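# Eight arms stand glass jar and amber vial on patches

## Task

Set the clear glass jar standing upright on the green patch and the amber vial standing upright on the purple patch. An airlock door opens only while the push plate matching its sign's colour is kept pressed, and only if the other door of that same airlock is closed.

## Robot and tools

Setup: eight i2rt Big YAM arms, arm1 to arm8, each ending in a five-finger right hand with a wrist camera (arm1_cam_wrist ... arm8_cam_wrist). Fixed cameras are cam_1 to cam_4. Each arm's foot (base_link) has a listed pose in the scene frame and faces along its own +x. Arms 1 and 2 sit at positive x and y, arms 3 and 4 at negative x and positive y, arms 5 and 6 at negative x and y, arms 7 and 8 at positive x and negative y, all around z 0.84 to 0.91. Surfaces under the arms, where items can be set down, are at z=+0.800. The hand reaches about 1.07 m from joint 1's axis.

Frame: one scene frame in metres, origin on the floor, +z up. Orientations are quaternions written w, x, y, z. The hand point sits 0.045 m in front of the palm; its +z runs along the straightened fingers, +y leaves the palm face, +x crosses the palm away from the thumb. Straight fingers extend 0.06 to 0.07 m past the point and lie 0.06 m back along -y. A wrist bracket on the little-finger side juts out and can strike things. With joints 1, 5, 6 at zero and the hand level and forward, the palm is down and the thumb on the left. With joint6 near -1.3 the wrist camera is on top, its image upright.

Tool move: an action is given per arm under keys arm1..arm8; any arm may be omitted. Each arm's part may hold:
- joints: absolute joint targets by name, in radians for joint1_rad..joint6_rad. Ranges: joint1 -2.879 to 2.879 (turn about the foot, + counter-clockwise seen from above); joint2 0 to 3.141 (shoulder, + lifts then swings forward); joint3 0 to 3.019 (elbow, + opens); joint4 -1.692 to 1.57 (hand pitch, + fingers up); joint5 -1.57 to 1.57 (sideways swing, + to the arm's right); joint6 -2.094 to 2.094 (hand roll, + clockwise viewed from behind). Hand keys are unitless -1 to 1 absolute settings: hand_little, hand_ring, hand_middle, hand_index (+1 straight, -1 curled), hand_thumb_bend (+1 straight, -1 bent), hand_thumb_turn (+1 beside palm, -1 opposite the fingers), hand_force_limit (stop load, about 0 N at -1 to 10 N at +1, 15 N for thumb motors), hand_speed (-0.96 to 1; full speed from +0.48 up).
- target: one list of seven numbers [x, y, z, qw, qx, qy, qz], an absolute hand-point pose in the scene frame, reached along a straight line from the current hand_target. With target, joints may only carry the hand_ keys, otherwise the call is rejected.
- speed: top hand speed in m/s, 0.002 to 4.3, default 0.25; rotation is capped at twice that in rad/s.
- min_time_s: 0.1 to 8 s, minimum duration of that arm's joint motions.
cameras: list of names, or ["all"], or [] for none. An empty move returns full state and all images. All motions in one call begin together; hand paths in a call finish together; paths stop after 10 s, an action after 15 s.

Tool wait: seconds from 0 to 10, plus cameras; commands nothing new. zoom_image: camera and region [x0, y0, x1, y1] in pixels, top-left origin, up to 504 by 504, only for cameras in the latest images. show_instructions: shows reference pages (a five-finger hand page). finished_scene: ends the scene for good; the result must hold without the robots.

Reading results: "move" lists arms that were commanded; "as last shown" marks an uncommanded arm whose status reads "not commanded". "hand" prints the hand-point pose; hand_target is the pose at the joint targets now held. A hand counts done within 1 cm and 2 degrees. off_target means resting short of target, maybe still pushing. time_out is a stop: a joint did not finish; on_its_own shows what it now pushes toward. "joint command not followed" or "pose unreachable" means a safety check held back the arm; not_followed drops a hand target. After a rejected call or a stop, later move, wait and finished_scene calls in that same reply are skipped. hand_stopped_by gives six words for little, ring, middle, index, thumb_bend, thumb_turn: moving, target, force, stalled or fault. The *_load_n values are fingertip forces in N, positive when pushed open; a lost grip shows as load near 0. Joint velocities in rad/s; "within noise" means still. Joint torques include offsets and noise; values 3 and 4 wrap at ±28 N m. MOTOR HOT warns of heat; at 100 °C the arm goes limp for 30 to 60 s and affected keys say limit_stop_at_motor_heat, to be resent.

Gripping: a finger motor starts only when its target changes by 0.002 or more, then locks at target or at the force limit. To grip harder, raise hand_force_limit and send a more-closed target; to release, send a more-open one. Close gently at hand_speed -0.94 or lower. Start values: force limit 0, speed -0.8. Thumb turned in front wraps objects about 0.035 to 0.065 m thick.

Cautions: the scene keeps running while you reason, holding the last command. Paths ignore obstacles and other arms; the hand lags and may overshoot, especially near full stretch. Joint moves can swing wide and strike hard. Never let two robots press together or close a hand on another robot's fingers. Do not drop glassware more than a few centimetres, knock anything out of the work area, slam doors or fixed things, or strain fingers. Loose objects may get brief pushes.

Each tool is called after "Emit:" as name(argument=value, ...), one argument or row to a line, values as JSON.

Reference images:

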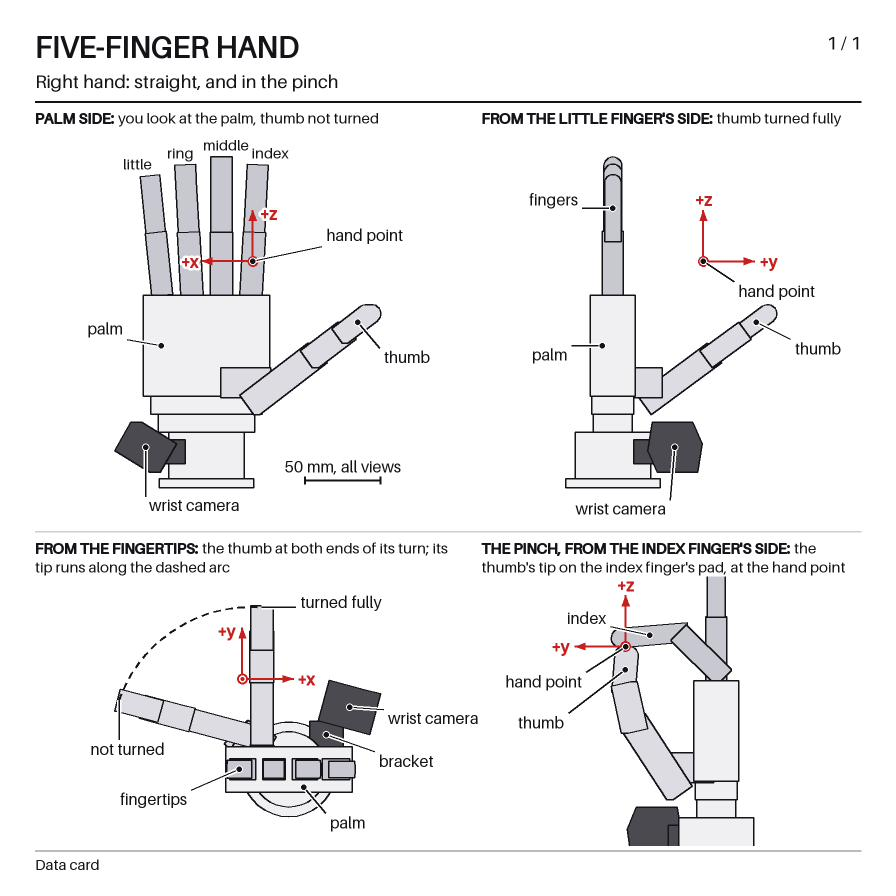

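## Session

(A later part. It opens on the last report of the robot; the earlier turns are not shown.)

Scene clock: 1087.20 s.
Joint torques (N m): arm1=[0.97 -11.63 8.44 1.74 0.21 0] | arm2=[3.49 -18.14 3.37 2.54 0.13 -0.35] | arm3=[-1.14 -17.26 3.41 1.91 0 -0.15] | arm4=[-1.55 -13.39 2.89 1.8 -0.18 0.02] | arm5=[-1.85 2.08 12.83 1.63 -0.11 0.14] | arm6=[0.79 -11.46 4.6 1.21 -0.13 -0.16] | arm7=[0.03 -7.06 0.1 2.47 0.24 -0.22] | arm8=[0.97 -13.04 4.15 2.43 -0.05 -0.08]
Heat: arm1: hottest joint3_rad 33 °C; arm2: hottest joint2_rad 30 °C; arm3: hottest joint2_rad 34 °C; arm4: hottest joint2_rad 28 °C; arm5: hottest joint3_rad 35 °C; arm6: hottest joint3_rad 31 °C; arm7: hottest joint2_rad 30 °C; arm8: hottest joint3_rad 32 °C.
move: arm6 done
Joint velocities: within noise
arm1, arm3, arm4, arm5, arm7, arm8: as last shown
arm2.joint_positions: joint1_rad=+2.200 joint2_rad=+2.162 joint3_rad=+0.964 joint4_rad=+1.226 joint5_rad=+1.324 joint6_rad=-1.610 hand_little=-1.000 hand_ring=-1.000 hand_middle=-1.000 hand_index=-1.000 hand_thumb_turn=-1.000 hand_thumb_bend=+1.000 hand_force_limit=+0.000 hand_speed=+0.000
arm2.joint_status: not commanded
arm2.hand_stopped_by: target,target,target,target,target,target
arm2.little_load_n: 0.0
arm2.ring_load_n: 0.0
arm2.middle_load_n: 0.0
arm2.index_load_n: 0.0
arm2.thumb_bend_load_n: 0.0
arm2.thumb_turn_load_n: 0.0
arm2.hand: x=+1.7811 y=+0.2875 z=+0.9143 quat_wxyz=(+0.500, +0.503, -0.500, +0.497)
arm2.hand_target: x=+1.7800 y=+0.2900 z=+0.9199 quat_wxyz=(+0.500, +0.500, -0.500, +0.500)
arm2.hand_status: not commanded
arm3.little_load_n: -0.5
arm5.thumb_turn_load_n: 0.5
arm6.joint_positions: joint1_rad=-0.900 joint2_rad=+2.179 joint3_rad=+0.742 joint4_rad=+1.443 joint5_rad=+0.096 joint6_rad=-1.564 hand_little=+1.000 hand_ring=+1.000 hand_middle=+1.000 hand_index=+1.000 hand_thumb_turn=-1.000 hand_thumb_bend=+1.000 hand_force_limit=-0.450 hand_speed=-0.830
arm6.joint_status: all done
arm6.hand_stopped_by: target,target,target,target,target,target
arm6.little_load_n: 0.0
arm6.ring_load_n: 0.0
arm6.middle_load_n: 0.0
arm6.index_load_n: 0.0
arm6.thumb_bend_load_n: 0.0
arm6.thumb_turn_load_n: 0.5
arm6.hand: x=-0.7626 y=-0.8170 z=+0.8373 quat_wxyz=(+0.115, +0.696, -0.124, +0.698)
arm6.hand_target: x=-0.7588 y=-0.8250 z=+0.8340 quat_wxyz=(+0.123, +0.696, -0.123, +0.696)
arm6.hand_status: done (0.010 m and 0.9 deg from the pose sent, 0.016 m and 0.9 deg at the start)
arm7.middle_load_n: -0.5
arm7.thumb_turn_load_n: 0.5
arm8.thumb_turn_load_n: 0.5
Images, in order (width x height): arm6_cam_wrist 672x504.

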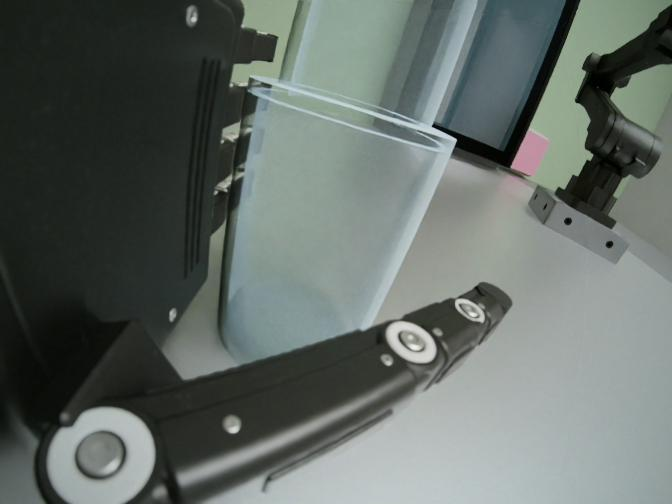

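Emit:
move(
  arm6={"joints": {"hand_index": -0.9, "hand_middle": -0.9}},
  cameras=["arm6_cam_wrist"],
)

Scene clock: 1093.67 s.
Joint torques (N m): arm1=[0.85 -11.69 8.44 1.76 0.21 -0.01] | arm2=[2.84 -18.2 3.44 2.65 0.15 -0.37] | arm3=[-0.97 -17.2 3.41 1.91 -0.01 -0.16] | arm4=[-1.61 -13.39 2.89 1.81 -0.17 0.02] | arm5=[-1.85 2.08 12.83 1.65 -0.11 0.14] | arm6=[0.85 -11.63 4.55 1.22 -0.1 -0.17] | arm7=[0.09 -7.06 0.12 2.45 0.24 -0.21] | arm8=[0.91 -13.04 4.14 2.41 -0.05 -0.08]
Heat: arm1: hottest joint3_rad 33 °C; arm2: hottest joint2_rad 30 °C; arm3: hottest joint2_rad 34 °C; arm4: hottest joint2_rad 28 °C; arm5: hottest joint3_rad 36 °C; arm6: hottest joint3_rad 31 °C; arm7: hottest joint2_rad 30 °C; arm8: hottest joint3_rad 32 °C.
move: arm6 off_target
Joint velocities: within noise
arm1, arm2, arm3, arm8: as last shown
arm1.little_load_n: -1.0
arm1.thumb_bend_load_n: 0.5
arm3.little_load_n: 0.0
arm4.joint_positions: joint1_rad=-2.196 joint2_rad=+2.058 joint3_rad=+0.656 joint4_rad=+1.372 joint5_rad=-1.258 joint6_rad=-1.599 hand_little=-1.000 hand_ring=-1.000 hand_middle=-1.000 hand_index=-1.000 hand_thumb_turn=+1.000 hand_thumb_bend=+1.000 hand_force_limit=+0.000 hand_speed=+0.000
arm4.joint_status: not commanded
arm4.hand_stopped_by: target,target,target,target,target,target
arm4.little_load_n: 0.0
arm4.ring_load_n: 0.0
arm4.middle_load_n: 0.0
arm4.index_load_n: 0.0
arm4.thumb_bend_load_n: 0.0
arm4.thumb_turn_load_n: 0.0
arm4.hand: x=-1.7809 y=+0.2755 z=+0.9096 quat_wxyz=(+0.491, +0.501, -0.504, +0.504)
arm4.hand_target: x=-1.7849 y=+0.2799 z=+0.9199 quat_wxyz=(+0.500, +0.500, -0.500, +0.500)
arm4.hand_status: not commanded
arm5.joint_positions: joint1_rad=+1.499 joint2_rad=+0.356 joint3_rad=+0.321 joint4_rad=-0.016 joint5_rad=+0.432 joint6_rad=-1.586 hand_little=+1.000 hand_ring=+1.000 hand_middle=+1.000 hand_index=+1.000 hand_thumb_turn=-1.000 hand_thumb_bend=+1.000 hand_force_limit=-0.450 hand_speed=-0.750
arm5.joint_status: not commanded
arm5.hand_stopped_by: target,target,target,target,target,target
arm5.little_load_n: 0.0
arm5.ring_load_n: 0.0
arm5.middle_load_n: 0.0
arm5.index_load_n: 0.0
arm5.thumb_bend_load_n: 0.0
arm5.thumb_turn_load_n: 0.0
arm5.hand: x=-0.6993 y=-1.0341 z=+1.1171 quat_wxyz=(-0.557, +0.409, +0.594, +0.412)
arm5.hand_target: x=-0.6973 y=-1.0303 z=+1.1495 quat_wxyz=(-0.573, +0.414, +0.573, +0.415)
arm5.hand_status: not commanded
arm6.joint_positions: joint1_rad=-0.901 joint2_rad=+2.180 joint3_rad=+0.742 joint4_rad=+1.442 joint5_rad=+0.095 joint6_rad=-1.564 hand_little=+1.000 hand_ring=+1.000 hand_middle=-0.349 hand_index=-0.321 hand_thumb_turn=-1.000 hand_thumb_bend=+1.000 hand_force_limit=-0.450 hand_speed=-0.830
arm6.joint_status: hand_middle off_target (ended at -0.349, target -0.900); hand_index off_target (ended at -0.321, target -0.900)
arm6.hand_stopped_by: target,target,force,force,target,target
arm6.little_load_n: 0.0
arm6.ring_load_n: 0.0
arm6.middle_load_n: 7.5
arm6.index_load_n: 0.5
arm6.thumb_bend_load_n: 0.5
arm6.thumb_turn_load_n: 0.0
arm6.hand: x=-0.7627 y=-0.8170 z=+0.8364 quat_wxyz=(+0.115, +0.696, -0.124, +0.697)
arm6.hand_target: x=-0.7589 y=-0.8252 z=+0.8341 quat_wxyz=(+0.123, +0.696, -0.123, +0.696)
arm6.hand_status: not commanded
arm7.joint_positions: joint1_rad=+1.574 joint2_rad=+1.671 joint3_rad=+0.069 joint4_rad=+1.537 joint5_rad=+0.700 joint6_rad=-1.522 hand_little=+1.000 hand_ring=+1.000 hand_middle=+1.000 hand_index=+1.000 hand_thumb_turn=-1.000 hand_thumb_bend=+1.000 hand_force_limit=-0.450 hand_speed=-0.750
arm7.joint_status: not commanded
arm7.hand_stopped_by: target,target,target,target,target,target
arm7.little_load_n: 0.0
arm7.ring_load_n: 0.0
arm7.middle_load_n: 0.0
arm7.index_load_n: 0.0
arm7.thumb_bend_load_n: 0.0
arm7.thumb_turn_load_n: 0.0
arm7.hand: x=+0.2612 y=-1.3819 z=+0.9419 quat_wxyz=(-0.685, +0.005, +0.728, +0.006)
arm7.hand_target: x=+0.2619 y=-1.3850 z=+0.9504 quat_wxyz=(-0.694, +0.004, +0.720, +0.000)
arm7.hand_status: not commanded
arm8.thumb_turn_load_n: 0.0
Images, in order (width x height): arm6_cam_wrist 672x504.

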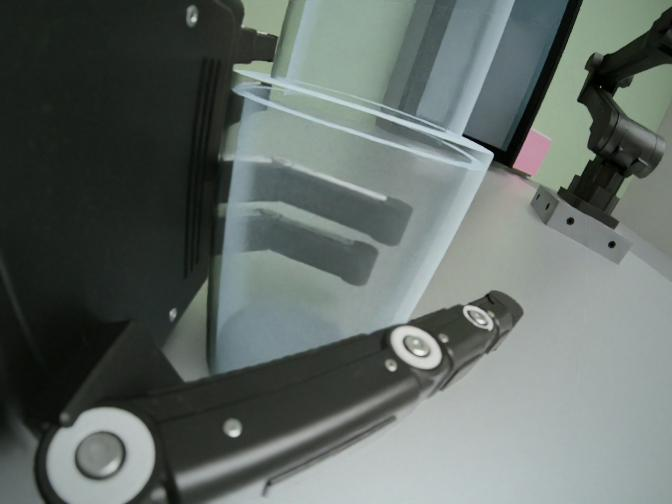

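Emit:
move(
  arm6={"joints": {"hand_thumb_bend": -0.9}},
)

Emit:
move(
  arm6={"joints": {"hand_index": -0.95}},
  cameras=["arm6_cam_wrist"],
)

Scene clock: 1105.00 s.
Joint torques (N m): arm1=[0.97 -11.63 8.46 1.77 0.21 -0.01] | arm2=[2.37 -17.73 3.34 2.67 0.14 -0.32] | arm3=[-1.03 -17.2 3.4 1.92 0 -0.15] | arm4=[-1.61 -13.39 2.88 1.81 -0.17 0.03] | arm5=[-1.85 2.08 12.83 1.63 -0.11 0.14] | arm6=[0.97 -11.75 4.6 1.18 -0.1 -0.16] | arm7=[0.09 -7.06 0.1 2.47 0.24 -0.21] | arm8=[0.97 -13.1 4.15 2.43 -0.05 -0.08]
Heat: arm1: hottest joint3_rad 33 °C; arm2: hottest joint2_rad 30 °C; arm3: hottest joint2_rad 34 °C; arm4: hottest joint2_rad 28 °C; arm5: hottest joint3_rad 36 °C; arm6: hottest joint3_rad 31 °C; arm7: hottest joint2_rad 30 °C; arm8: hottest joint3_rad 32 °C.
move: arm6 off_target
Joint velocities: within noise
arm1, arm2, arm4, arm5, arm7, arm8: as last shown
arm1.little_load_n: -0.5
arm1.thumb_bend_load_n: 0.0
arm2.index_load_n: -0.5
arm3.joint_positions: joint1_rad=+2.258 joint2_rad=+2.253 joint3_rad=+1.082 joint4_rad=+1.176 joint5_rad=+1.329 joint6_rad=-1.608 hand_little=-1.000 hand_ring=-1.000 hand_middle=-1.000 hand_index=-1.000 hand_thumb_turn=+1.000 hand_thumb_bend=+1.000 hand_force_limit=+0.000 hand_speed=+0.000
arm3.joint_status: not commanded
arm3.hand_stopped_by: target,target,target,target,target,target
arm3.little_load_n: 0.0
arm3.ring_load_n: 0.0
arm3.middle_load_n: 0.0
arm3.index_load_n: 0.0
arm3.thumb_bend_load_n: 0.0
arm3.thumb_turn_load_n: 0.0
arm3.hand: x=-0.2827 y=+1.7859 z=+0.9084 quat_wxyz=(+0.006, +0.710, +0.012, +0.704)
arm3.hand_target: x=-0.2799 y=+1.7850 z=+0.9199 quat_wxyz=(+0.000, +0.707, +0.000, +0.707)
arm3.hand_status: not commanded
arm4.middle_load_n: 0.5
arm5.thumb_turn_load_n: 0.5
arm6.joint_positions: joint1_rad=-0.901 joint2_rad=+2.180 joint3_rad=+0.742 joint4_rad=+1.442 joint5_rad=+0.095 joint6_rad=-1.564 hand_little=+1.000 hand_ring=+1.000 hand_middle=-0.349 hand_index=-0.321 hand_thumb_turn=-1.000 hand_thumb_bend=+0.972 hand_force_limit=-0.450 hand_speed=-0.830
arm6.joint_status: hand_thumb_bend off_target (ended at +0.972, target -0.900)
arm6.hand_stopped_by: target,target,force,force,force,target
arm6.little_load_n: 0.0
arm6.ring_load_n: 0.0
arm6.middle_load_n: 9.0
arm6.index_load_n: 2.0
arm6.thumb_bend_load_n: 4.0
arm6.thumb_turn_load_n: 0.5
arm6.hand: x=-0.7627 y=-0.8170 z=+0.8364 quat_wxyz=(+0.115, +0.696, -0.124, +0.697)
arm6.hand_target: x=-0.7588 y=-0.8251 z=+0.8341 quat_wxyz=(+0.123, +0.696, -0.123, +0.696)
arm6.hand_status: not commanded
arm7.thumb_turn_load_n: 0.5
arm8.thumb_turn_load_n: 0.5
pictures: none

Scene clock: 1105.40 s.
Joint torques (N m): arm1=[0.91 -11.58 8.47 1.78 0.22 0] | arm2=[3.08 -18.2 3.36 2.44 0.11 -0.34] | arm3=[-0.91 -17.32 3.41 1.91 -0.01 -0.15] | arm4=[-1.55 -13.39 2.88 1.8 -0.17 0.02] | arm5=[-1.85 2.14 12.83 1.63 -0.11 0.14] | arm6=[1.08 -11.46 4.53 1.25 -0.1 -0.17] | arm7=[0.09 -7.06 0.1 2.47 0.24 -0.22] | arm8=[0.91 -13.04 4.15 2.41 -0.05 -0.08]
Heat: arm1: hottest joint3_rad 33 °C; arm2: hottest joint2_rad 30 °C; arm3: hottest joint2_rad 34 °C; arm4: hottest joint2_rad 28 °C; arm5: hottest joint3_rad 36 °C; arm6: hottest joint3_rad 31 °C; arm7: hottest joint2_rad 30 °C; arm8: hottest joint3_rad 32 °C.
move: arm6 off_target
Joint velocities: within noise
arm1, arm2, arm3, arm4, arm5, arm7: as last shown
arm1.little_load_n: -1.0
arm1.middle_load_n: 0.5
arm1.index_load_n: -0.5
arm2.index_load_n: 0.0
arm4.middle_load_n: 0.0
arm5.thumb_turn_load_n: 0.0
arm6.joint_positions: joint1_rad=-0.901 joint2_rad=+2.180 joint3_rad=+0.742 joint4_rad=+1.442 joint5_rad=+0.095 joint6_rad=-1.564 hand_little=+1.000 hand_ring=+1.000 hand_middle=-0.349 hand_index=-0.333 hand_thumb_turn=-1.000 hand_thumb_bend=+0.972 hand_force_limit=-0.450 hand_speed=-0.830
arm6.joint_status: hand_index off_target (ended at -0.333, target -0.950)
arm6.hand_stopped_by: target,target,force,force,force,target
arm6.little_load_n: 0.0
arm6.ring_load_n: 0.0
arm6.middle_load_n: 8.5
arm6.index_load_n: 7.0
arm6.thumb_bend_load_n: 5.0
arm6.thumb_turn_load_n: 0.0
arm6.hand: x=-0.7627 y=-0.8170 z=+0.8364 quat_wxyz=(+0.115, +0.696, -0.124, +0.697)
arm6.hand_target: x=-0.7588 y=-0.8251 z=+0.8342 quat_wxyz=(+0.123, +0.696, -0.123, +0.696)
arm6.hand_status: not commanded
arm7.thumb_turn_load_n: 0.0
arm8.joint_positions: joint1_rad=-2.250 joint2_rad=+1.919 joint3_rad=+0.668 joint4_rad=+1.203 joint5_rad=-1.281 joint6_rad=-1.607 hand_little=-1.000 hand_ring=-1.000 hand_middle=-1.000 hand_index=-1.000 hand_thumb_turn=-1.000 hand_thumb_bend=+1.000 hand_force_limit=+0.000 hand_speed=+0.000
arm8.joint_status: not commanded
arm8.hand_stopped_by: target,target,target,target,target,target
arm8.little_load_n: 0.0
arm8.ring_load_n: 0.0
arm8.middle_load_n: 0.0
arm8.index_load_n: 0.0
arm8.thumb_bend_load_n: 0.0
arm8.thumb_turn_load_n: 0.0
arm8.hand: x=+1.7806 y=-0.2946 z=+0.9205 quat_wxyz=(-0.498, +0.503, +0.499, +0.500)
arm8.hand_target: x=+1.7800 y=-0.2901 z=+0.9201 quat_wxyz=(-0.500, +0.500, +0.500, +0.500)
arm8.hand_status: not commanded
Images, in order (width x height): arm6_cam_wrist 672x504.

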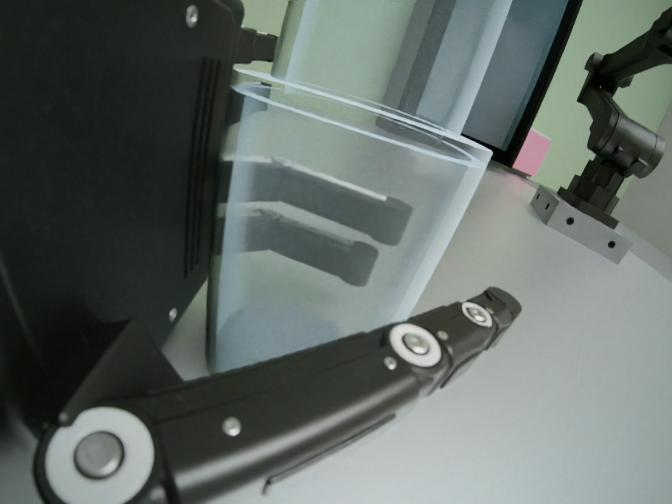

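Emit:
move(
  arm6={"target": [-0.759, -0.824, 0.895, 0.1255, 0.6811, -0.1201, 0.7115], "speed": 0.1},
  cameras=["arm6_cam_wrist"],
)

Scene clock: 1110.87 s.
Joint torques (N m): arm1=[0.85 -11.63 8.47 1.77 0.21 0] | arm2=[2.02 -17.67 3.41 2.8 0.16 -0.38] | arm3=[-0.97 -17.2 3.41 1.92 -0.01 -0.15] | arm4=[-1.67 -13.39 2.91 1.8 -0.17 0.02] | arm5=[-1.85 2.08 12.83 1.63 -0.11 0.14] | arm6=[1.26 -13.22 3.44 1.33 0.04 -0.21] | arm7=[0.03 -7.06 0.1 2.45 0.24 -0.21] | arm8=[0.91 -13.04 4.15 2.41 -0.05 -0.08]
Heat: arm1: hottest joint3_rad 33 °C; arm2: hottest joint2_rad 30 °C; arm3: hottest joint2_rad 34 °C; arm4: hottest joint2_rad 28 °C; arm5: hottest joint3_rad 37 °C; arm6: hottest joint3_rad 31 °C; arm7: hottest joint2_rad 30 °C; arm8: hottest joint3_rad 32 °C.
move: arm6 done
Joint velocities: within noise
arm1, arm2, arm3, arm4, arm5, arm7, arm8: as last shown
arm1.little_load_n: -0.5
arm1.ring_load_n: 0.5
arm1.middle_load_n: 0.0
arm1.index_load_n: 0.0
arm4.middle_load_n: -0.5
arm6.joint_positions: joint1_rad=-0.901 joint2_rad=+2.049 joint3_rad=+0.728 joint4_rad=+1.363 joint5_rad=+0.095 joint6_rad=-1.565 hand_little=+1.000 hand_ring=+1.000 hand_middle=-0.349 hand_index=-0.333 hand_thumb_turn=-1.000 hand_thumb_bend=+0.972 hand_force_limit=-0.450 hand_speed=-0.830
arm6.joint_status: not commanded
arm6.hand_stopped_by: target,target,force,force,force,target
arm6.little_load_n: 0.0
arm6.ring_load_n: 0.0
arm6.middle_load_n: 8.5
arm6.index_load_n: 7.5
arm6.thumb_bend_load_n: 5.0
arm6.thumb_turn_load_n: 0.0
arm6.hand: x=-0.7562 y=-0.8190 z=+0.8875 quat_wxyz=(+0.116, +0.684, -0.123, +0.710)
arm6.hand_target: x=-0.7590 y=-0.8240 z=+0.8949 quat_wxyz=(+0.126, +0.681, -0.120, +0.711)
arm6.hand_status: done (0.009 m and 1.1 deg from the pose sent, 0.059 m and 2.7 deg at the start)
arm8.thumb_turn_load_n: 0.5
Images, in order (width x height): arm6_cam_wrist 672x504.

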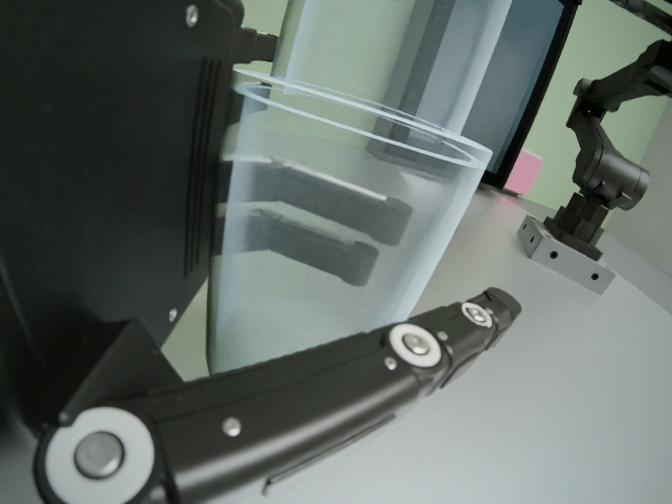

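Emit:
move(
  arm6={"target": [-1.02, -0.72, 1.15, 0.1255, 0.6811, -0.1201, 0.7115], "speed": 0.25},
  arm4={"target": [-1.70, 0.34, 1.15, 0.5, 0.5, -0.5, 0.5], "speed": 0.25, "joints": {"hand_index": 1, "hand_middle": 1, "hand_ring": 1, "hand_little": 1}},
  cameras=["arm6_cam_wrist", "cam_2", "arm3_cam_wrist"],
)

Emit:
zoom_image(
  camera="cam_2",
  region=[300, 180, 700, 480],
)

Scene clock: 1129.10 s.
Joint torques (N m): arm1=[0.91 -11.63 8.47 1.77 0.21 0] | arm2=[2.96 -18.37 3.34 2.47 0.14 -0.39] | arm3=[-0.97 -17.2 3.41 1.91 0 -0.16] | arm4=[-1.79 -5.36 13.16 0.91 0 -0.2] | arm5=[-1.85 2.14 12.82 1.63 -0.11 0.14] | arm6=[2.55 1.32 16.34 1.36 0.09 0.05] | arm7=[0.09 -7.06 0.1 2.47 0.24 -0.21] | arm8=[1.03 -13.1 4.15 2.43 -0.06 -0.09]
Heat: arm1: hottest joint3_rad 33 °C; arm2: hottest joint2_rad 30 °C; arm3: hottest joint2_rad 34 °C; arm4: hottest joint2_rad 28 °C; arm5: hottest joint3_rad 37 °C; arm6: hottest joint3_rad 31 °C; arm7: hottest joint2_rad 30 °C; arm8: hottest joint3_rad 32 °C.
move: arm4 off_target; arm6 off_target
Joint velocities: within noise
arm1, arm2, arm3, arm5, arm7, arm8: as last shown
arm1.ring_load_n: 0.0
arm2.thumb_turn_load_n: 0.5
arm4.joint_positions: joint1_rad=-2.297 joint2_rad=+1.080 joint3_rad=+0.463 joint4_rad=+0.578 joint5_rad=-1.364 joint6_rad=-1.567 hand_little=+1.000 hand_ring=+1.000 hand_middle=+1.000 hand_index=+1.000 hand_thumb_turn=+1.000 hand_thumb_bend=+1.000 hand_force_limit=+0.000 hand_speed=+0.000
arm4.joint_status: all done
arm4.hand_stopped_by: target,target,target,target,target,target
arm4.little_load_n: 0.0
arm4.ring_load_n: 0.0
arm4.middle_load_n: 0.0
arm4.index_load_n: 0.0
arm4.thumb_bend_load_n: 0.0
arm4.thumb_turn_load_n: 0.0
arm4.hand: x=-1.6868 y=+0.3375 z=+1.1274 quat_wxyz=(+0.480, +0.491, -0.513, +0.516)
arm4.hand_target: x=-1.6991 y=+0.3403 z=+1.1500 quat_wxyz=(+0.500, +0.500, -0.500, +0.500)
arm4.hand_status: off_target (0.026 m and 3.5 deg from the pose sent, 0.262 m and 1.2 deg at the start)
arm6.joint_positions: joint1_rad=-0.668 joint2_rad=+0.358 joint3_rad=+0.271 joint4_rad=+0.062 joint5_rad=+0.345 joint6_rad=-1.601 hand_little=+1.000 hand_ring=+1.000 hand_middle=-0.349 hand_index=-0.333 hand_thumb_turn=-1.000 hand_thumb_bend=+0.972 hand_force_limit=-0.450 hand_speed=-0.830
arm6.joint_status: not commanded
arm6.hand_stopped_by: target,target,force,force,force,target
arm6.little_load_n: 0.0
arm6.ring_load_n: 0.0
arm6.middle_load_n: 8.5
arm6.index_load_n: 7.5
arm6.thumb_bend_load_n: 5.0
arm6.thumb_turn_load_n: 0.0
arm6.hand: x=-1.0262 y=-0.7230 z=+1.1031 quat_wxyz=(+0.135, +0.708, -0.116, +0.683)
arm6.hand_target: x=-1.0230 y=-0.7198 z=+1.1491 quat_wxyz=(+0.125, +0.681, -0.120, +0.712)
arm6.hand_status: off_target (0.047 m and 4.6 deg from the pose sent, 0.385 m and 1.1 deg at the start)
arm7.thumb_turn_load_n: 0.5
pictures: arm3_cam_wrist, arm6_cam_wrist, cam_2
Images, in order (width x height): arm3_cam_wrist 672x504, arm6_cam_wrist 672x504, cam_2 896x504.

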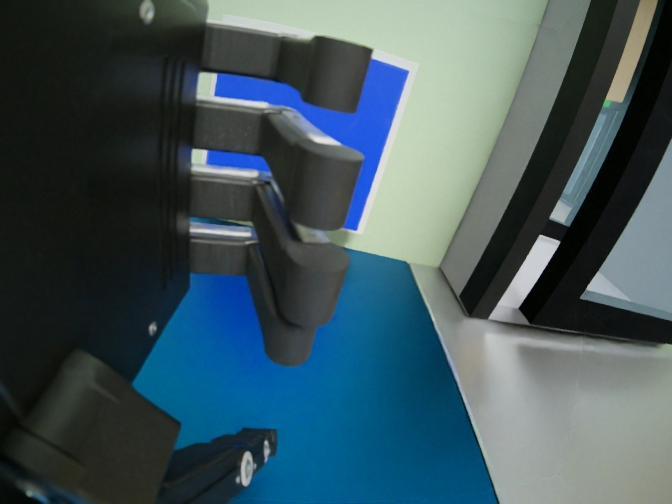

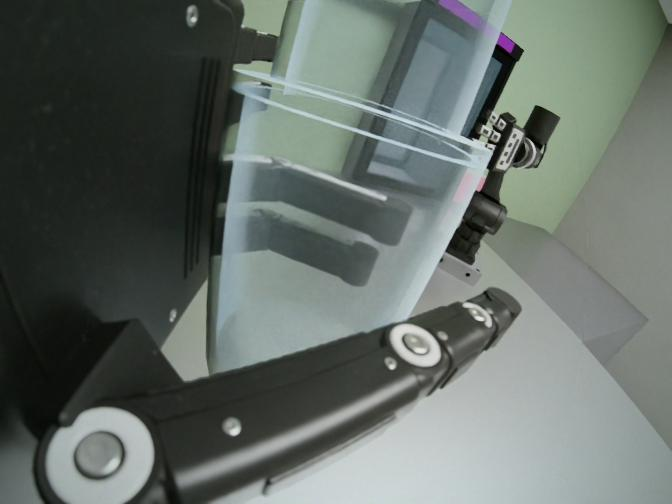

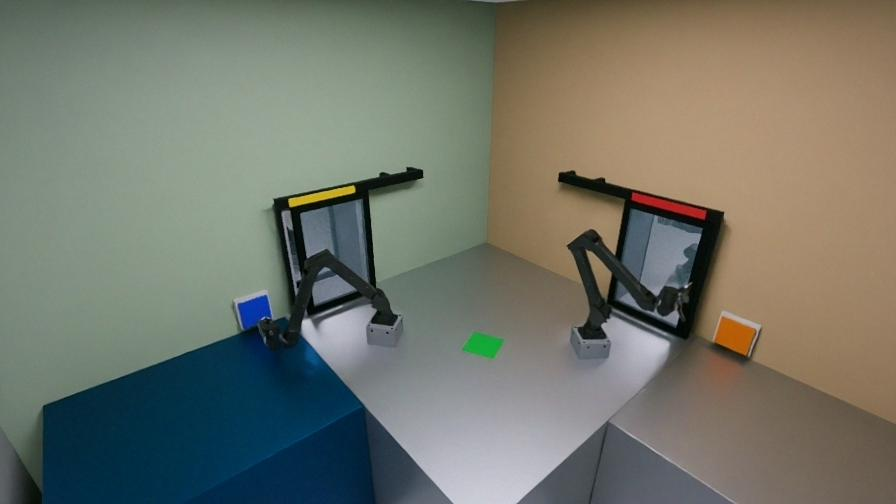

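Scaled by 1.260 from the camera's image (finer frame: 1280x720).

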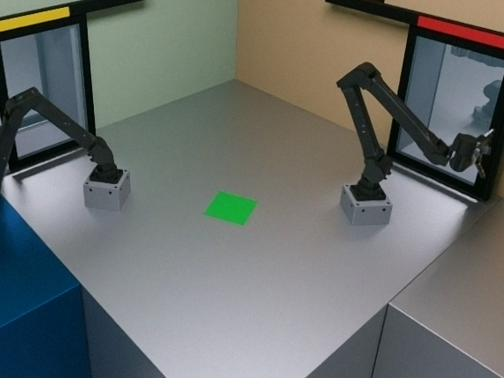

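Emit:
move(
  arm6={"joints": {"joint1_rad": 1.252}, "min_time_s": 4},
  arm4={"target": [-1.395, 0.265, 1.15, 0.5, 0.5, -0.5, 0.5], "speed": 0.25, "joints": {"hand_thumb_turn": -1}},
  cameras=["arm6_cam_wrist", "arm4_cam_wrist", "cam_3"],
)

Scene clock: 1152.50 s.
Joint torques (N m): arm1=[1.03 -11.63 8.46 1.78 0.21 0] | arm2=[2.73 -18.43 3.37 2.82 0.11 -0.31] | arm3=[-1.08 -17.49 3.4 1.88 0 -0.15] | arm4=[0.5 2.55 15.83 2.47 0.08 -0.2] | arm5=[-1.85 2.08 12.83 1.65 -0.11 0.14] | arm6=[2.55 1.32 16.34 1.33 0.08 0.04] | arm7=[0.09 -7.06 0.12 2.45 0.24 -0.22] | arm8=[0.91 -13.04 4.15 2.41 -0.05 -0.08]
Heat: arm1: hottest joint3_rad 33 °C; arm2: hottest joint2_rad 30 °C; arm3: hottest joint2_rad 34 °C; arm4: hottest joint3_rad 30 °C; arm5: hottest joint3_rad 38 °C; arm6: hottest joint3_rad 35 °C; arm7: hottest joint2_rad 30 °C; arm8: hottest joint3_rad 32 °C.
move: arm4 off_target; arm6 done
Joint velocities: within noise
arm1.joint_positions: joint1_rad=-1.847 joint2_rad=+2.117 joint3_rad=+0.930 joint4_rad=+1.167 joint5_rad=-0.856 joint6_rad=-1.580 hand_little=-1.000 hand_ring=-1.000 hand_middle=-1.000 hand_index=-1.000 hand_thumb_turn=+1.000 hand_thumb_bend=+1.000 hand_force_limit=+0.000 hand_speed=+0.000
arm1.joint_status: not commanded
arm1.hand_stopped_by: target,target,target,target,target,target
arm1.little_load_n: -0.5
arm1.ring_load_n: 0.0
arm1.middle_load_n: 0.0
arm1.index_load_n: 0.0
arm1.thumb_bend_load_n: 0.0
arm1.thumb_turn_load_n: 0.0
arm1.hand: x=+0.0910 y=+1.7866 z=+0.8987 quat_wxyz=(+0.702, -0.014, -0.712, -0.009)
arm1.hand_target: x=+0.0616 y=+1.7831 z=+0.9060 quat_wxyz=(+0.707, +0.000, -0.707, +0.000)
arm1.hand_status: not commanded
arm2, arm3, arm5, arm7, arm8: as last shown
arm2.thumb_turn_load_n: 0.0
arm4.joint_positions: joint1_rad=-0.848 joint2_rad=+0.286 joint3_rad=+0.203 joint4_rad=+0.035 joint5_rad=+0.112 joint6_rad=-1.572 hand_little=+1.000 hand_ring=+1.000 hand_middle=+1.000 hand_index=+1.000 hand_thumb_turn=-1.000 hand_thumb_bend=+1.000 hand_force_limit=+0.000 hand_speed=+0.000
arm4.joint_status: all done
arm4.hand_stopped_by: target,target,target,target,target,target
arm4.little_load_n: 0.0
arm4.ring_load_n: 0.0
arm4.middle_load_n: 0.0
arm4.index_load_n: 0.0
arm4.thumb_bend_load_n: 0.0
arm4.thumb_turn_load_n: 0.5
arm4.hand: x=-1.3990 y=+0.2716 z=+1.1220 quat_wxyz=(+0.489, +0.506, -0.517, +0.487)
arm4.hand_target: x=-1.3949 y=+0.2670 z=+1.1497 quat_wxyz=(+0.500, +0.500, -0.500, +0.500)
arm4.hand_status: off_target (0.029 m and 2.9 deg from the pose sent, 0.302 m and 3.5 deg at the start)
arm5.thumb_turn_load_n: 0.5
arm6.joint_positions: joint1_rad=+1.243 joint2_rad=+0.358 joint3_rad=+0.271 joint4_rad=+0.062 joint5_rad=+0.345 joint6_rad=-1.600 hand_little=+1.000 hand_ring=+1.000 hand_middle=-0.349 hand_index=-0.333 hand_thumb_turn=-1.000 hand_thumb_bend=+0.972 hand_force_limit=-0.450 hand_speed=-0.830
arm6.joint_status: all done
arm6.hand_stopped_by: target,target,force,force,force,target
arm6.little_load_n: 0.0
arm6.ring_load_n: 0.0
arm6.middle_load_n: 8.5
arm6.index_load_n: 7.0
arm6.thumb_bend_load_n: 5.0
arm6.thumb_turn_load_n: 0.0
arm6.hand: x=-1.3131 y=-0.2651 z=+1.1073 quat_wxyz=(-0.483, +0.500, +0.508, +0.509)
arm6.hand_target: x=-1.3165 y=-0.2637 z=+1.1533 quat_wxyz=(-0.511, +0.488, +0.483, +0.517)
arm6.hand_status: not commanded
arm7.middle_load_n: -0.5
arm8.thumb_turn_load_n: 0.0
pictures: arm4_cam_wrist, arm6_cam_wrist, cam_3
Images, in order (width x height): arm4_cam_wrist 672x504, arm6_cam_wrist 672x504, cam_3 896x504.

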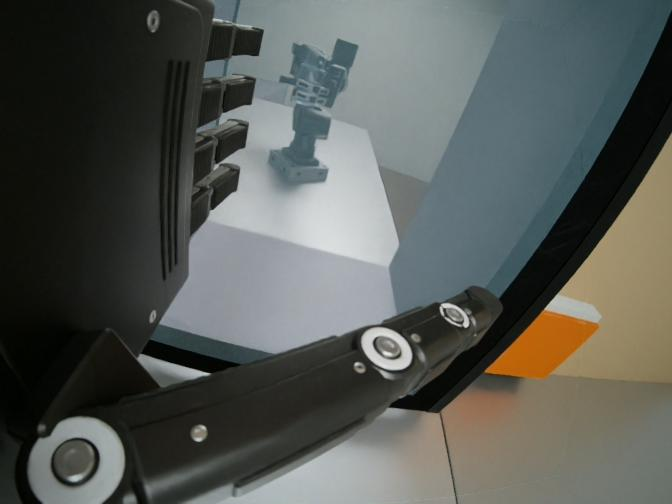

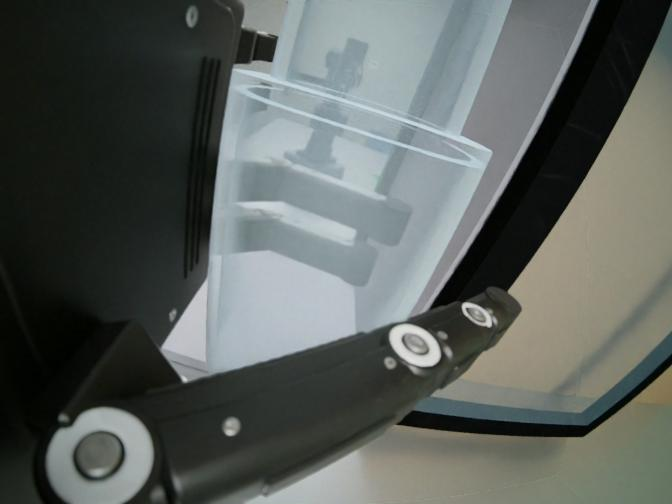

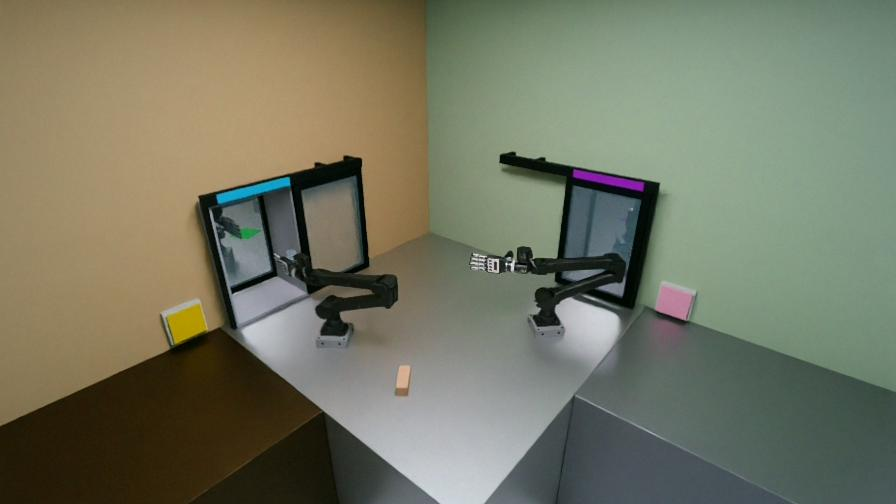

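Emit:
move(
  arm6={"target": [-1.375, -0.045, 0.94, -0.5108, 0.489, 0.489, 0.5108], "speed": 0.2},
  cameras=["arm6_cam_wrist", "arm4_cam_wrist", "cam_3"],
)

Scene clock: 1169.50 s.
Joint torques (N m): arm1=[0.97 -11.58 8.46 1.74 0.21 0] | arm2=[2.9 -18.37 3.32 2.59 0.15 -0.31] | arm3=[-1.03 -17.32 3.38 1.92 -0.01 -0.16] | arm4=[0.5 2.55 15.84 2.45 0.08 -0.2] | arm5=[-1.85 2.08 12.83 1.63 -0.11 0.14] | arm6=[0.73 -9.17 6.64 2.28 -0.12 -0.18] | arm7=[0.09 -7.06 0.1 2.47 0.24 -0.22] | arm8=[0.97 -13.04 4.12 2.43 -0.05 -0.08]
Heat: arm1: hottest joint3_rad 33 °C; arm2: hottest joint2_rad 30 °C; arm3: hottest joint3_rad 34 °C; arm4: hottest joint3_rad 32 °C; arm5: hottest joint3_rad 38 °C; arm6: hottest joint3_rad 37 °C; arm7: hottest joint2_rad 30 °C; arm8: hottest joint3_rad 32 °C.
move: arm6 off_target
Joint velocities: within noise
arm1, arm2, arm3, arm4, arm5, arm7, arm8: as last shown
arm2.index_load_n: -0.5
arm2.thumb_turn_load_n: 0.5
arm4.thumb_bend_load_n: 0.5
arm4.thumb_turn_load_n: 0.0
arm5.thumb_turn_load_n: 0.0
arm6.joint_positions: joint1_rad=+1.212 joint2_rad=+1.836 joint3_rad=+0.516 joint4_rad=+1.303 joint5_rad=+0.288 joint6_rad=-1.572 hand_little=+1.000 hand_ring=+1.000 hand_middle=-0.349 hand_index=-0.333 hand_thumb_turn=-1.000 hand_thumb_bend=+0.972 hand_force_limit=-0.450 hand_speed=-0.830
arm6.joint_status: not commanded
arm6.hand_stopped_by: target,target,force,force,force,target
arm6.little_load_n: 0.0
arm6.ring_load_n: 0.0
arm6.middle_load_n: 8.5
arm6.index_load_n: 7.5
arm6.thumb_bend_load_n: 5.0
arm6.thumb_turn_load_n: 0.0
arm6.hand: x=-1.3771 y=-0.0597 z=+0.9233 quat_wxyz=(-0.499, +0.500, +0.505, +0.496)
arm6.hand_target: x=-1.3748 y=-0.0460 z=+0.9403 quat_wxyz=(-0.511, +0.489, +0.489, +0.511)
arm6.hand_status: off_target (0.022 m and 3.1 deg from the pose sent, 0.283 m and 4.1 deg at the start)
arm7.middle_load_n: 0.0
arm7.thumb_turn_load_n: 0.0
pictures: arm4_cam_wrist, arm6_cam_wrist, cam_3
Images, in order (width x height): arm4_cam_wrist 672x504, arm6_cam_wrist 672x504, cam_3 896x504.

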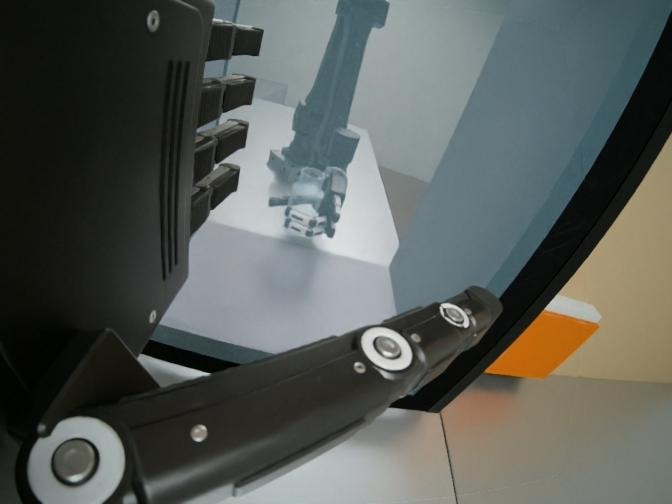

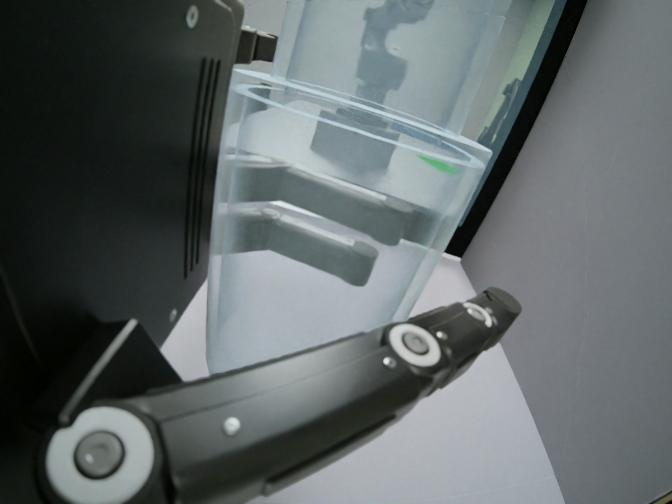

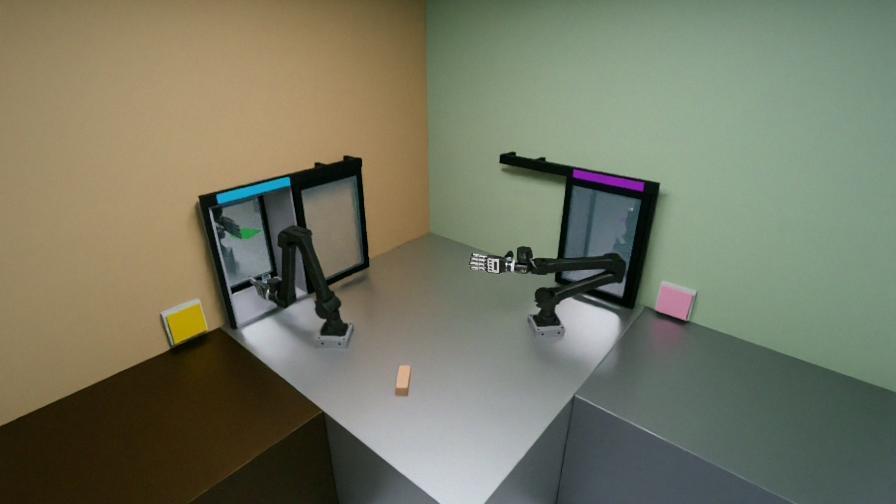

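Emit:
move(
  arm6={"target": [-1.375, -0.032, 0.905, -0.5108, 0.489, 0.489, 0.5108], "speed": 0.1},
)

Emit:
move(
  arm6={"target": [-1.375, -0.032, 0.885, -0.5108, 0.489, 0.489, 0.5108], "speed": 0.06},
  cameras=["arm6_cam_wrist"],
)

Scene clock: 1175.07 s.
Joint torques (N m): arm1=[0.91 -11.69 8.43 1.76 0.21 -0.01] | arm2=[2.84 -18.02 3.44 2.76 0.17 -0.37] | arm3=[-0.97 -17.2 3.44 1.89 0 -0.16] | arm4=[0.44 2.55 15.84 2.47 0.07 -0.2] | arm5=[-1.79 2.08 12.83 1.63 -0.11 0.14] | arm6=[0.85 -10.29 5.52 2.28 -0.12 -0.18] | arm7=[0.03 -7.06 0.1 2.47 0.24 -0.22] | arm8=[0.97 -12.98 4.14 2.4 -0.05 -0.09]
Heat: arm1: hottest joint3_rad 33 °C; arm2: hottest joint2_rad 30 °C; arm3: hottest joint3_rad 34 °C; arm4: hottest joint3_rad 32 °C; arm5: hottest joint3_rad 39 °C; arm6: hottest joint3_rad 36 °C; arm7: hottest joint2_rad 30 °C; arm8: hottest joint3_rad 32 °C.
move: arm6 off_target
Joint velocities: within noise
arm1, arm3, arm4, arm5, arm7, arm8: as last shown
arm1.middle_load_n: -0.5
arm2.joint_positions: joint1_rad=+2.200 joint2_rad=+2.162 joint3_rad=+0.964 joint4_rad=+1.226 joint5_rad=+1.324 joint6_rad=-1.610 hand_little=-1.000 hand_ring=-1.000 hand_middle=-1.000 hand_index=-1.000 hand_thumb_turn=-1.000 hand_thumb_bend=+1.000 hand_force_limit=+0.000 hand_speed=+0.000
arm2.joint_status: not commanded
arm2.hand_stopped_by: target,target,target,target,target,target
arm2.little_load_n: 0.0
arm2.ring_load_n: 0.0
arm2.middle_load_n: 0.0
arm2.index_load_n: 0.0
arm2.thumb_bend_load_n: 0.0
arm2.thumb_turn_load_n: 0.5
arm2.hand: x=+1.7811 y=+0.2875 z=+0.9143 quat_wxyz=(+0.500, +0.503, -0.500, +0.497)
arm2.hand_target: x=+1.7800 y=+0.2900 z=+0.9199 quat_wxyz=(+0.500, +0.500, -0.500, +0.500)
arm2.hand_status: not commanded
arm4.thumb_bend_load_n: 0.0
arm4.thumb_turn_load_n: 0.5
arm6.joint_positions: joint1_rad=+1.202 joint2_rad=+1.978 joint3_rad=+0.568 joint4_rad=+1.396 joint5_rad=+0.278 joint6_rad=-1.572 hand_little=+1.000 hand_ring=+1.000 hand_middle=-0.349 hand_index=-0.333 hand_thumb_turn=-1.000 hand_thumb_bend=+0.972 hand_force_limit=-0.450 hand_speed=-0.830
arm6.joint_status: not commanded
arm6.hand_stopped_by: target,target,force,force,force,target
arm6.little_load_n: 0.0
arm6.ring_load_n: 0.0
arm6.middle_load_n: 8.5
arm6.index_load_n: 7.5
arm6.thumb_bend_load_n: 5.0
arm6.thumb_turn_load_n: 0.0
arm6.hand: x=-1.3778 y=-0.0449 z=+0.8903 quat_wxyz=(-0.500, +0.499, +0.504, +0.497)
arm6.hand_target: x=-1.3749 y=-0.0328 z=+0.9051 quat_wxyz=(-0.511, +0.489, +0.489, +0.511)
arm6.hand_status: off_target (0.020 m and 2.9 deg from the pose sent, 0.033 m and 3.1 deg at the start)
arm7.thumb_turn_load_n: 0.5
pictures: none

Scene clock: 1176.20 s.
Joint torques (N m): arm1=[0.97 -11.63 8.49 1.77 0.22 0.01] | arm2=[2.73 -17.32 3.51 2.67 0.14 -0.32] | arm3=[-0.97 -17.26 3.41 1.88 -0.01 -0.15] | arm4=[0.5 2.61 15.83 2.45 0.08 -0.2] | arm5=[-1.85 2.14 12.83 1.63 -0.11 0.14] | arm6=[0.91 -10.52 4.78 2.32 -0.12 -0.18] | arm7=[0.09 -7.06 0.1 2.47 0.24 -0.21] | arm8=[0.97 -12.98 4.15 2.41 -0.05 -0.08]
Heat: arm1: hottest joint3_rad 33 °C; arm2: hottest joint2_rad 30 °C; arm3: hottest joint3_rad 34 °C; arm4: hottest joint3_rad 32 °C; arm5: hottest joint3_rad 39 °C; arm6: hottest joint3_rad 36 °C; arm7: hottest joint2_rad 30 °C; arm8: hottest joint3_rad 32 °C.
move: arm6 off_target
Joint velocities: within noise
arm1, arm2, arm3, arm4, arm8: as last shown
arm1.middle_load_n: 0.0
arm1.thumb_turn_load_n: 0.5
arm2.thumb_turn_load_n: 0.0
arm4.index_load_n: 0.5
arm4.thumb_turn_load_n: 0.0
arm5.joint_positions: joint1_rad=+1.499 joint2_rad=+0.356 joint3_rad=+0.321 joint4_rad=-0.016 joint5_rad=+0.432 joint6_rad=-1.586 hand_little=+1.000 hand_ring=+1.000 hand_middle=+1.000 hand_index=+1.000 hand_thumb_turn=-1.000 hand_thumb_bend=+1.000 hand_force_limit=-0.450 hand_speed=-0.750
arm5.joint_status: not commanded
arm5.hand_stopped_by: target,target,target,target,target,target
arm5.little_load_n: 0.0
arm5.ring_load_n: 0.0
arm5.middle_load_n: 0.0
arm5.index_load_n: 0.0
arm5.thumb_bend_load_n: 0.0
arm5.thumb_turn_load_n: 0.5
arm5.hand: x=-0.6993 y=-1.0341 z=+1.1171 quat_wxyz=(-0.557, +0.409, +0.594, +0.412)
arm5.hand_target: x=-0.6973 y=-1.0303 z=+1.1495 quat_wxyz=(-0.573, +0.414, +0.573, +0.415)
arm5.hand_status: not commanded
arm6.joint_positions: joint1_rad=+1.202 joint2_rad=+2.050 joint3_rad=+0.584 joint4_rad=+1.456 joint5_rad=+0.278 joint6_rad=-1.572 hand_little=+1.000 hand_ring=+1.000 hand_middle=-0.349 hand_index=-0.333 hand_thumb_turn=-1.000 hand_thumb_bend=+0.972 hand_force_limit=-0.450 hand_speed=-0.830
arm6.joint_status: not commanded
arm6.hand_stopped_by: target,target,force,force,force,target
arm6.little_load_n: 0.0
arm6.ring_load_n: 0.5
arm6.middle_load_n: 8.5
arm6.index_load_n: 7.5
arm6.thumb_bend_load_n: 5.0
arm6.thumb_turn_load_n: 0.0
arm6.hand: x=-1.3782 y=-0.0436 z=+0.8725 quat_wxyz=(-0.502, +0.498, +0.503, +0.497)
arm6.hand_target: x=-1.3749 y=-0.0327 z=+0.8851 quat_wxyz=(-0.511, +0.489, +0.489, +0.511)
arm6.hand_status: off_target (0.017 m and 2.7 deg from the pose sent, 0.014 m and 2.9 deg at the start)
arm7.joint_positions: joint1_rad=+1.574 joint2_rad=+1.671 joint3_rad=+0.069 joint4_rad=+1.537 joint5_rad=+0.700 joint6_rad=-1.522 hand_little=+1.000 hand_ring=+1.000 hand_middle=+1.000 hand_index=+1.000 hand_thumb_turn=-1.000 hand_thumb_bend=+1.000 hand_force_limit=-0.450 hand_speed=-0.750
arm7.joint_status: not commanded
arm7.hand_stopped_by: target,target,target,target,target,target
arm7.little_load_n: 0.0
arm7.ring_load_n: 0.0
arm7.middle_load_n: 0.0
arm7.index_load_n: 0.0
arm7.thumb_bend_load_n: 0.0
arm7.thumb_turn_load_n: 0.5
arm7.hand: x=+0.2612 y=-1.3819 z=+0.9419 quat_wxyz=(-0.685, +0.005, +0.728, +0.006)
arm7.hand_target: x=+0.2619 y=-1.3850 z=+0.9504 quat_wxyz=(-0.694, +0.004, +0.720, +0.000)
arm7.hand_status: not commanded
arm8.index_load_n: 0.5
arm8.thumb_turn_load_n: 0.5
Images, in order (width x height): arm6_cam_wrist 672x504.

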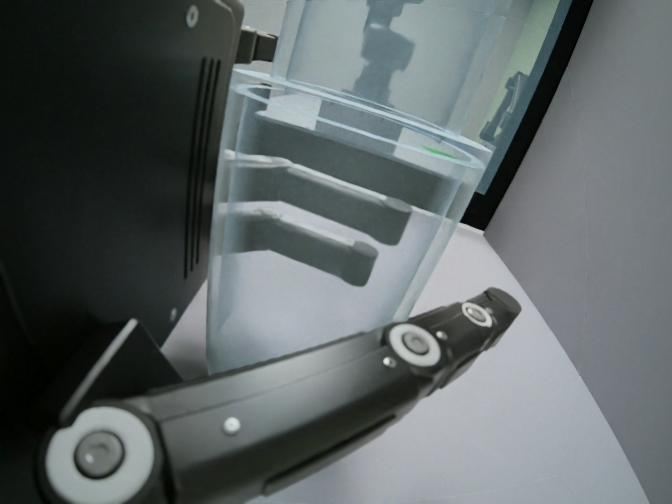

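Emit:
move(
  arm6={"target": [-1.375, -0.032, 0.876, -0.5108, 0.489, 0.489, 0.5108], "speed": 0.05},
)

Emit:
move(
  arm6={"target": [-1.375, -0.032, 0.870, -0.5108, 0.489, 0.489, 0.5108], "speed": 0.05},
)

Emit:
move(
  arm6={"target": [-1.375, -0.032, 0.865, -0.5108, 0.489, 0.489, 0.5108], "speed": 0.05},
  cameras=["arm6_cam_wrist"],
)

Scene clock: 1181.90 s.
Joint torques (N m): arm1=[0.97 -11.58 8.47 1.73 0.21 0] | arm2=[2.26 -18.02 3.32 2.43 0.15 -0.37] | arm3=[-0.97 -17.26 3.41 1.92 0 -0.15] | arm4=[0.44 2.61 15.84 2.45 0.08 -0.2] | arm5=[-1.85 2.14 12.83 1.63 -0.11 0.14] | arm6=[0.62 -10.7 4.55 2.29 -0.13 -0.18] | arm7=[0.09 -7.06 0.1 2.45 0.24 -0.22] | arm8=[0.97 -13.1 4.15 2.4 -0.06 -0.08]
Heat: arm1: hottest joint3_rad 33 °C; arm2: hottest joint2_rad 30 °C; arm3: hottest joint3_rad 34 °C; arm4: hottest joint3_rad 33 °C; arm5: hottest joint3_rad 39 °C; arm6: hottest joint3_rad 35 °C; arm7: hottest joint2_rad 30 °C; arm8: hottest joint3_rad 32 °C.
move: arm6 off_target
Joint velocities: within noise
arm1, arm2, arm4, arm5, arm7, arm8: as last shown
arm1.thumb_turn_load_n: 0.0
arm3.joint_positions: joint1_rad=+2.258 joint2_rad=+2.253 joint3_rad=+1.082 joint4_rad=+1.176 joint5_rad=+1.329 joint6_rad=-1.608 hand_little=-1.000 hand_ring=-1.000 hand_middle=-1.000 hand_index=-1.000 hand_thumb_turn=+1.000 hand_thumb_bend=+1.000 hand_force_limit=+0.000 hand_speed=+0.000
arm3.joint_status: not commanded
arm3.hand_stopped_by: target,target,target,target,target,target
arm3.little_load_n: 0.0
arm3.ring_load_n: 0.0
arm3.middle_load_n: 0.0
arm3.index_load_n: 0.0
arm3.thumb_bend_load_n: 0.0
arm3.thumb_turn_load_n: 0.0
arm3.hand: x=-0.2827 y=+1.7859 z=+0.9084 quat_wxyz=(+0.006, +0.710, +0.012, +0.704)
arm3.hand_target: x=-0.2799 y=+1.7850 z=+0.9199 quat_wxyz=(+0.000, +0.707, +0.000, +0.707)
arm3.hand_status: not commanded
arm4.index_load_n: 0.0
arm4.thumb_turn_load_n: 0.5
arm5.thumb_turn_load_n: 0.0
arm6.joint_positions: joint1_rad=+1.202 joint2_rad=+2.081 joint3_rad=+0.592 joint4_rad=+1.482 joint5_rad=+0.278 joint6_rad=-1.572 hand_little=+1.000 hand_ring=+1.000 hand_middle=-0.349 hand_index=-0.333 hand_thumb_turn=-1.000 hand_thumb_bend=+0.972 hand_force_limit=-0.450 hand_speed=-0.830
arm6.joint_status: not commanded
arm6.hand_stopped_by: target,target,force,force,force,target
arm6.little_load_n: 0.0
arm6.ring_load_n: 0.0
arm6.middle_load_n: 8.0
arm6.index_load_n: 7.5
arm6.thumb_bend_load_n: 5.0
arm6.thumb_turn_load_n: 0.0
arm6.hand: x=-1.3784 y=-0.0430 z=+0.8647 quat_wxyz=(-0.502, +0.498, +0.502, +0.498)
arm6.hand_target: x=-1.3749 y=-0.0325 z=+0.8761 quat_wxyz=(-0.511, +0.489, +0.489, +0.511)
arm6.hand_status: off_target (0.016 m and 2.6 deg from the pose sent, 0.013 m and 2.7 deg at the start)
arm7.index_load_n: 0.5
arm7.thumb_turn_load_n: 0.0
arm8.index_load_n: 0.0
pictures: none

Scene clock: 1182.90 s.
Joint torques (N m): arm1=[0.97 -11.63 8.46 1.76 0.21 0] | arm2=[3.31 -18.49 3.15 2.44 0.2 -0.38] | arm3=[-0.97 -17.26 3.4 1.94 -0.01 -0.15] | arm4=[0.56 2.61 15.84 2.45 0.08 -0.2] | arm5=[-1.85 2.14 12.83 1.63 -0.11 0.14] | arm6=[0.67 -10.58 4.29 2.3 -0.12 -0.17] | arm7=[0.09 -7 0.1 2.47 0.24 -0.21] | arm8=[0.97 -13.1 4.16 2.41 -0.05 -0.08]
Heat: arm1: hottest joint3_rad 33 °C; arm2: hottest joint2_rad 30 °C; arm3: hottest joint3_rad 34 °C; arm4: hottest joint3_rad 33 °C; arm5: hottest joint3_rad 39 °C; arm6: hottest joint3_rad 35 °C; arm7: hottest joint2_rad 30 °C; arm8: hottest joint3_rad 32 °C.
move: arm6 off_target
Joint velocities: within noise
arm1, arm2, arm3, arm4, arm5, arm7: as last shown
arm6.joint_positions: joint1_rad=+1.202 joint2_rad=+2.103 joint3_rad=+0.598 joint4_rad=+1.499 joint5_rad=+0.278 joint6_rad=-1.572 hand_little=+1.000 hand_ring=+1.000 hand_middle=-0.349 hand_index=-0.333 hand_thumb_turn=-1.000 hand_thumb_bend=+0.972 hand_force_limit=-0.450 hand_speed=-0.830
arm6.joint_status: not commanded
arm6.hand_stopped_by: target,target,force,force,force,target
arm6.little_load_n: 0.0
arm6.ring_load_n: 0.0
arm6.middle_load_n: 8.5
arm6.index_load_n: 7.5
arm6.thumb_bend_load_n: 5.0
arm6.thumb_turn_load_n: 0.0
arm6.hand: x=-1.3786 y=-0.0425 z=+0.8591 quat_wxyz=(-0.503, +0.498, +0.502, +0.498)
arm6.hand_target: x=-1.3750 y=-0.0325 z=+0.8702 quat_wxyz=(-0.511, +0.489, +0.489, +0.511)
arm6.hand_status: off_target (0.016 m and 2.5 deg from the pose sent, 0.013 m and 2.6 deg at the start)
arm7.index_load_n: 0.0
arm7.thumb_turn_load_n: 0.5
arm8.joint_positions: joint1_rad=-2.250 joint2_rad=+1.919 joint3_rad=+0.668 joint4_rad=+1.203 joint5_rad=-1.281 joint6_rad=-1.607 hand_little=-1.000 hand_ring=-1.000 hand_middle=-1.000 hand_index=-1.000 hand_thumb_turn=-1.000 hand_thumb_bend=+1.000 hand_force_limit=+0.000 hand_speed=+0.000
arm8.joint_status: not commanded
arm8.hand_stopped_by: target,target,target,target,target,target
arm8.little_load_n: 0.0
arm8.ring_load_n: 0.0
arm8.middle_load_n: 0.0
arm8.index_load_n: 0.0
arm8.thumb_bend_load_n: 0.0
arm8.thumb_turn_load_n: 0.5
arm8.hand: x=+1.7806 y=-0.2946 z=+0.9205 quat_wxyz=(-0.498, +0.503, +0.499, +0.500)
arm8.hand_target: x=+1.7800 y=-0.2901 z=+0.9201 quat_wxyz=(-0.500, +0.500, +0.500, +0.500)
arm8.hand_status: not commanded
pictures: none

Scene clock: 1183.87 s.
Joint torques (N m): arm1=[0.91 -11.63 8.44 1.74 0.21 0.01] | arm2=[3.19 -18.55 3.28 2.65 0.12 -0.33] | arm3=[-1.08 -17.2 3.4 1.92 -0.01 -0.15] | arm4=[0.5 2.55 15.84 2.44 0.08 -0.2] | arm5=[-1.85 2.14 12.83 1.63 -0.11 0.14] | arm6=[0.73 -10.58 4.12 2.21 -0.13 -0.17] | arm7=[0.09 -7.06 0.12 2.45 0.24 -0.22] | arm8=[0.97 -13.04 4.15 2.41 -0.05 -0.08]
Heat: arm1: hottest joint3_rad 33 °C; arm2: hottest joint2_rad 30 °C; arm3: hottest joint3_rad 34 °C; arm4: hottest joint3_rad 33 °C; arm5: hottest joint3_rad 39 °C; arm6: hottest joint3_rad 35 °C; arm7: hottest joint2_rad 30 °C; arm8: hottest joint3_rad 32 °C.
move: arm6 off_target
Joint velocities: within noise
arm1, arm2, arm3, arm4, arm5, arm7, arm8: as last shown
arm4.thumb_turn_load_n: 0.0
arm5.thumb_turn_load_n: 0.5
arm6.joint_positions: joint1_rad=+1.202 joint2_rad=+2.118 joint3_rad=+0.603 joint4_rad=+1.515 joint5_rad=+0.278 joint6_rad=-1.572 hand_little=+1.000 hand_ring=+1.000 hand_middle=-0.349 hand_index=-0.333 hand_thumb_turn=-1.000 hand_thumb_bend=+0.972 hand_force_limit=-0.450 hand_speed=-0.830
arm6.joint_status: not commanded
arm6.hand_stopped_by: target,target,force,force,force,target
arm6.little_load_n: 0.0
arm6.ring_load_n: 0.0
arm6.middle_load_n: 8.5
arm6.index_load_n: 7.0
arm6.thumb_bend_load_n: 5.0
arm6.thumb_turn_load_n: 0.0
arm6.hand: x=-1.3787 y=-0.0417 z=+0.8569 quat_wxyz=(-0.505, +0.497, +0.500, +0.499)
arm6.hand_target: x=-1.3749 y=-0.0325 z=+0.8651 quat_wxyz=(-0.511, +0.489, +0.489, +0.511)
arm6.hand_status: off_target (0.013 m and 2.1 deg from the pose sent, 0.013 m and 2.5 deg at the start)
arm8.thumb_turn_load_n: 0.0
Images, in order (width x height): arm6_cam_wrist 672x504.

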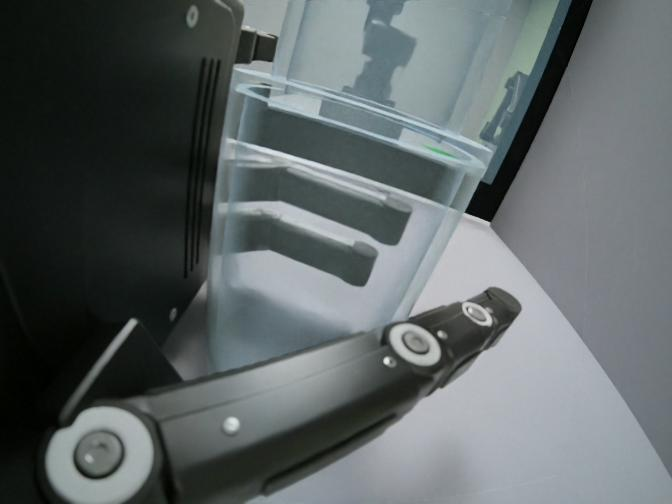

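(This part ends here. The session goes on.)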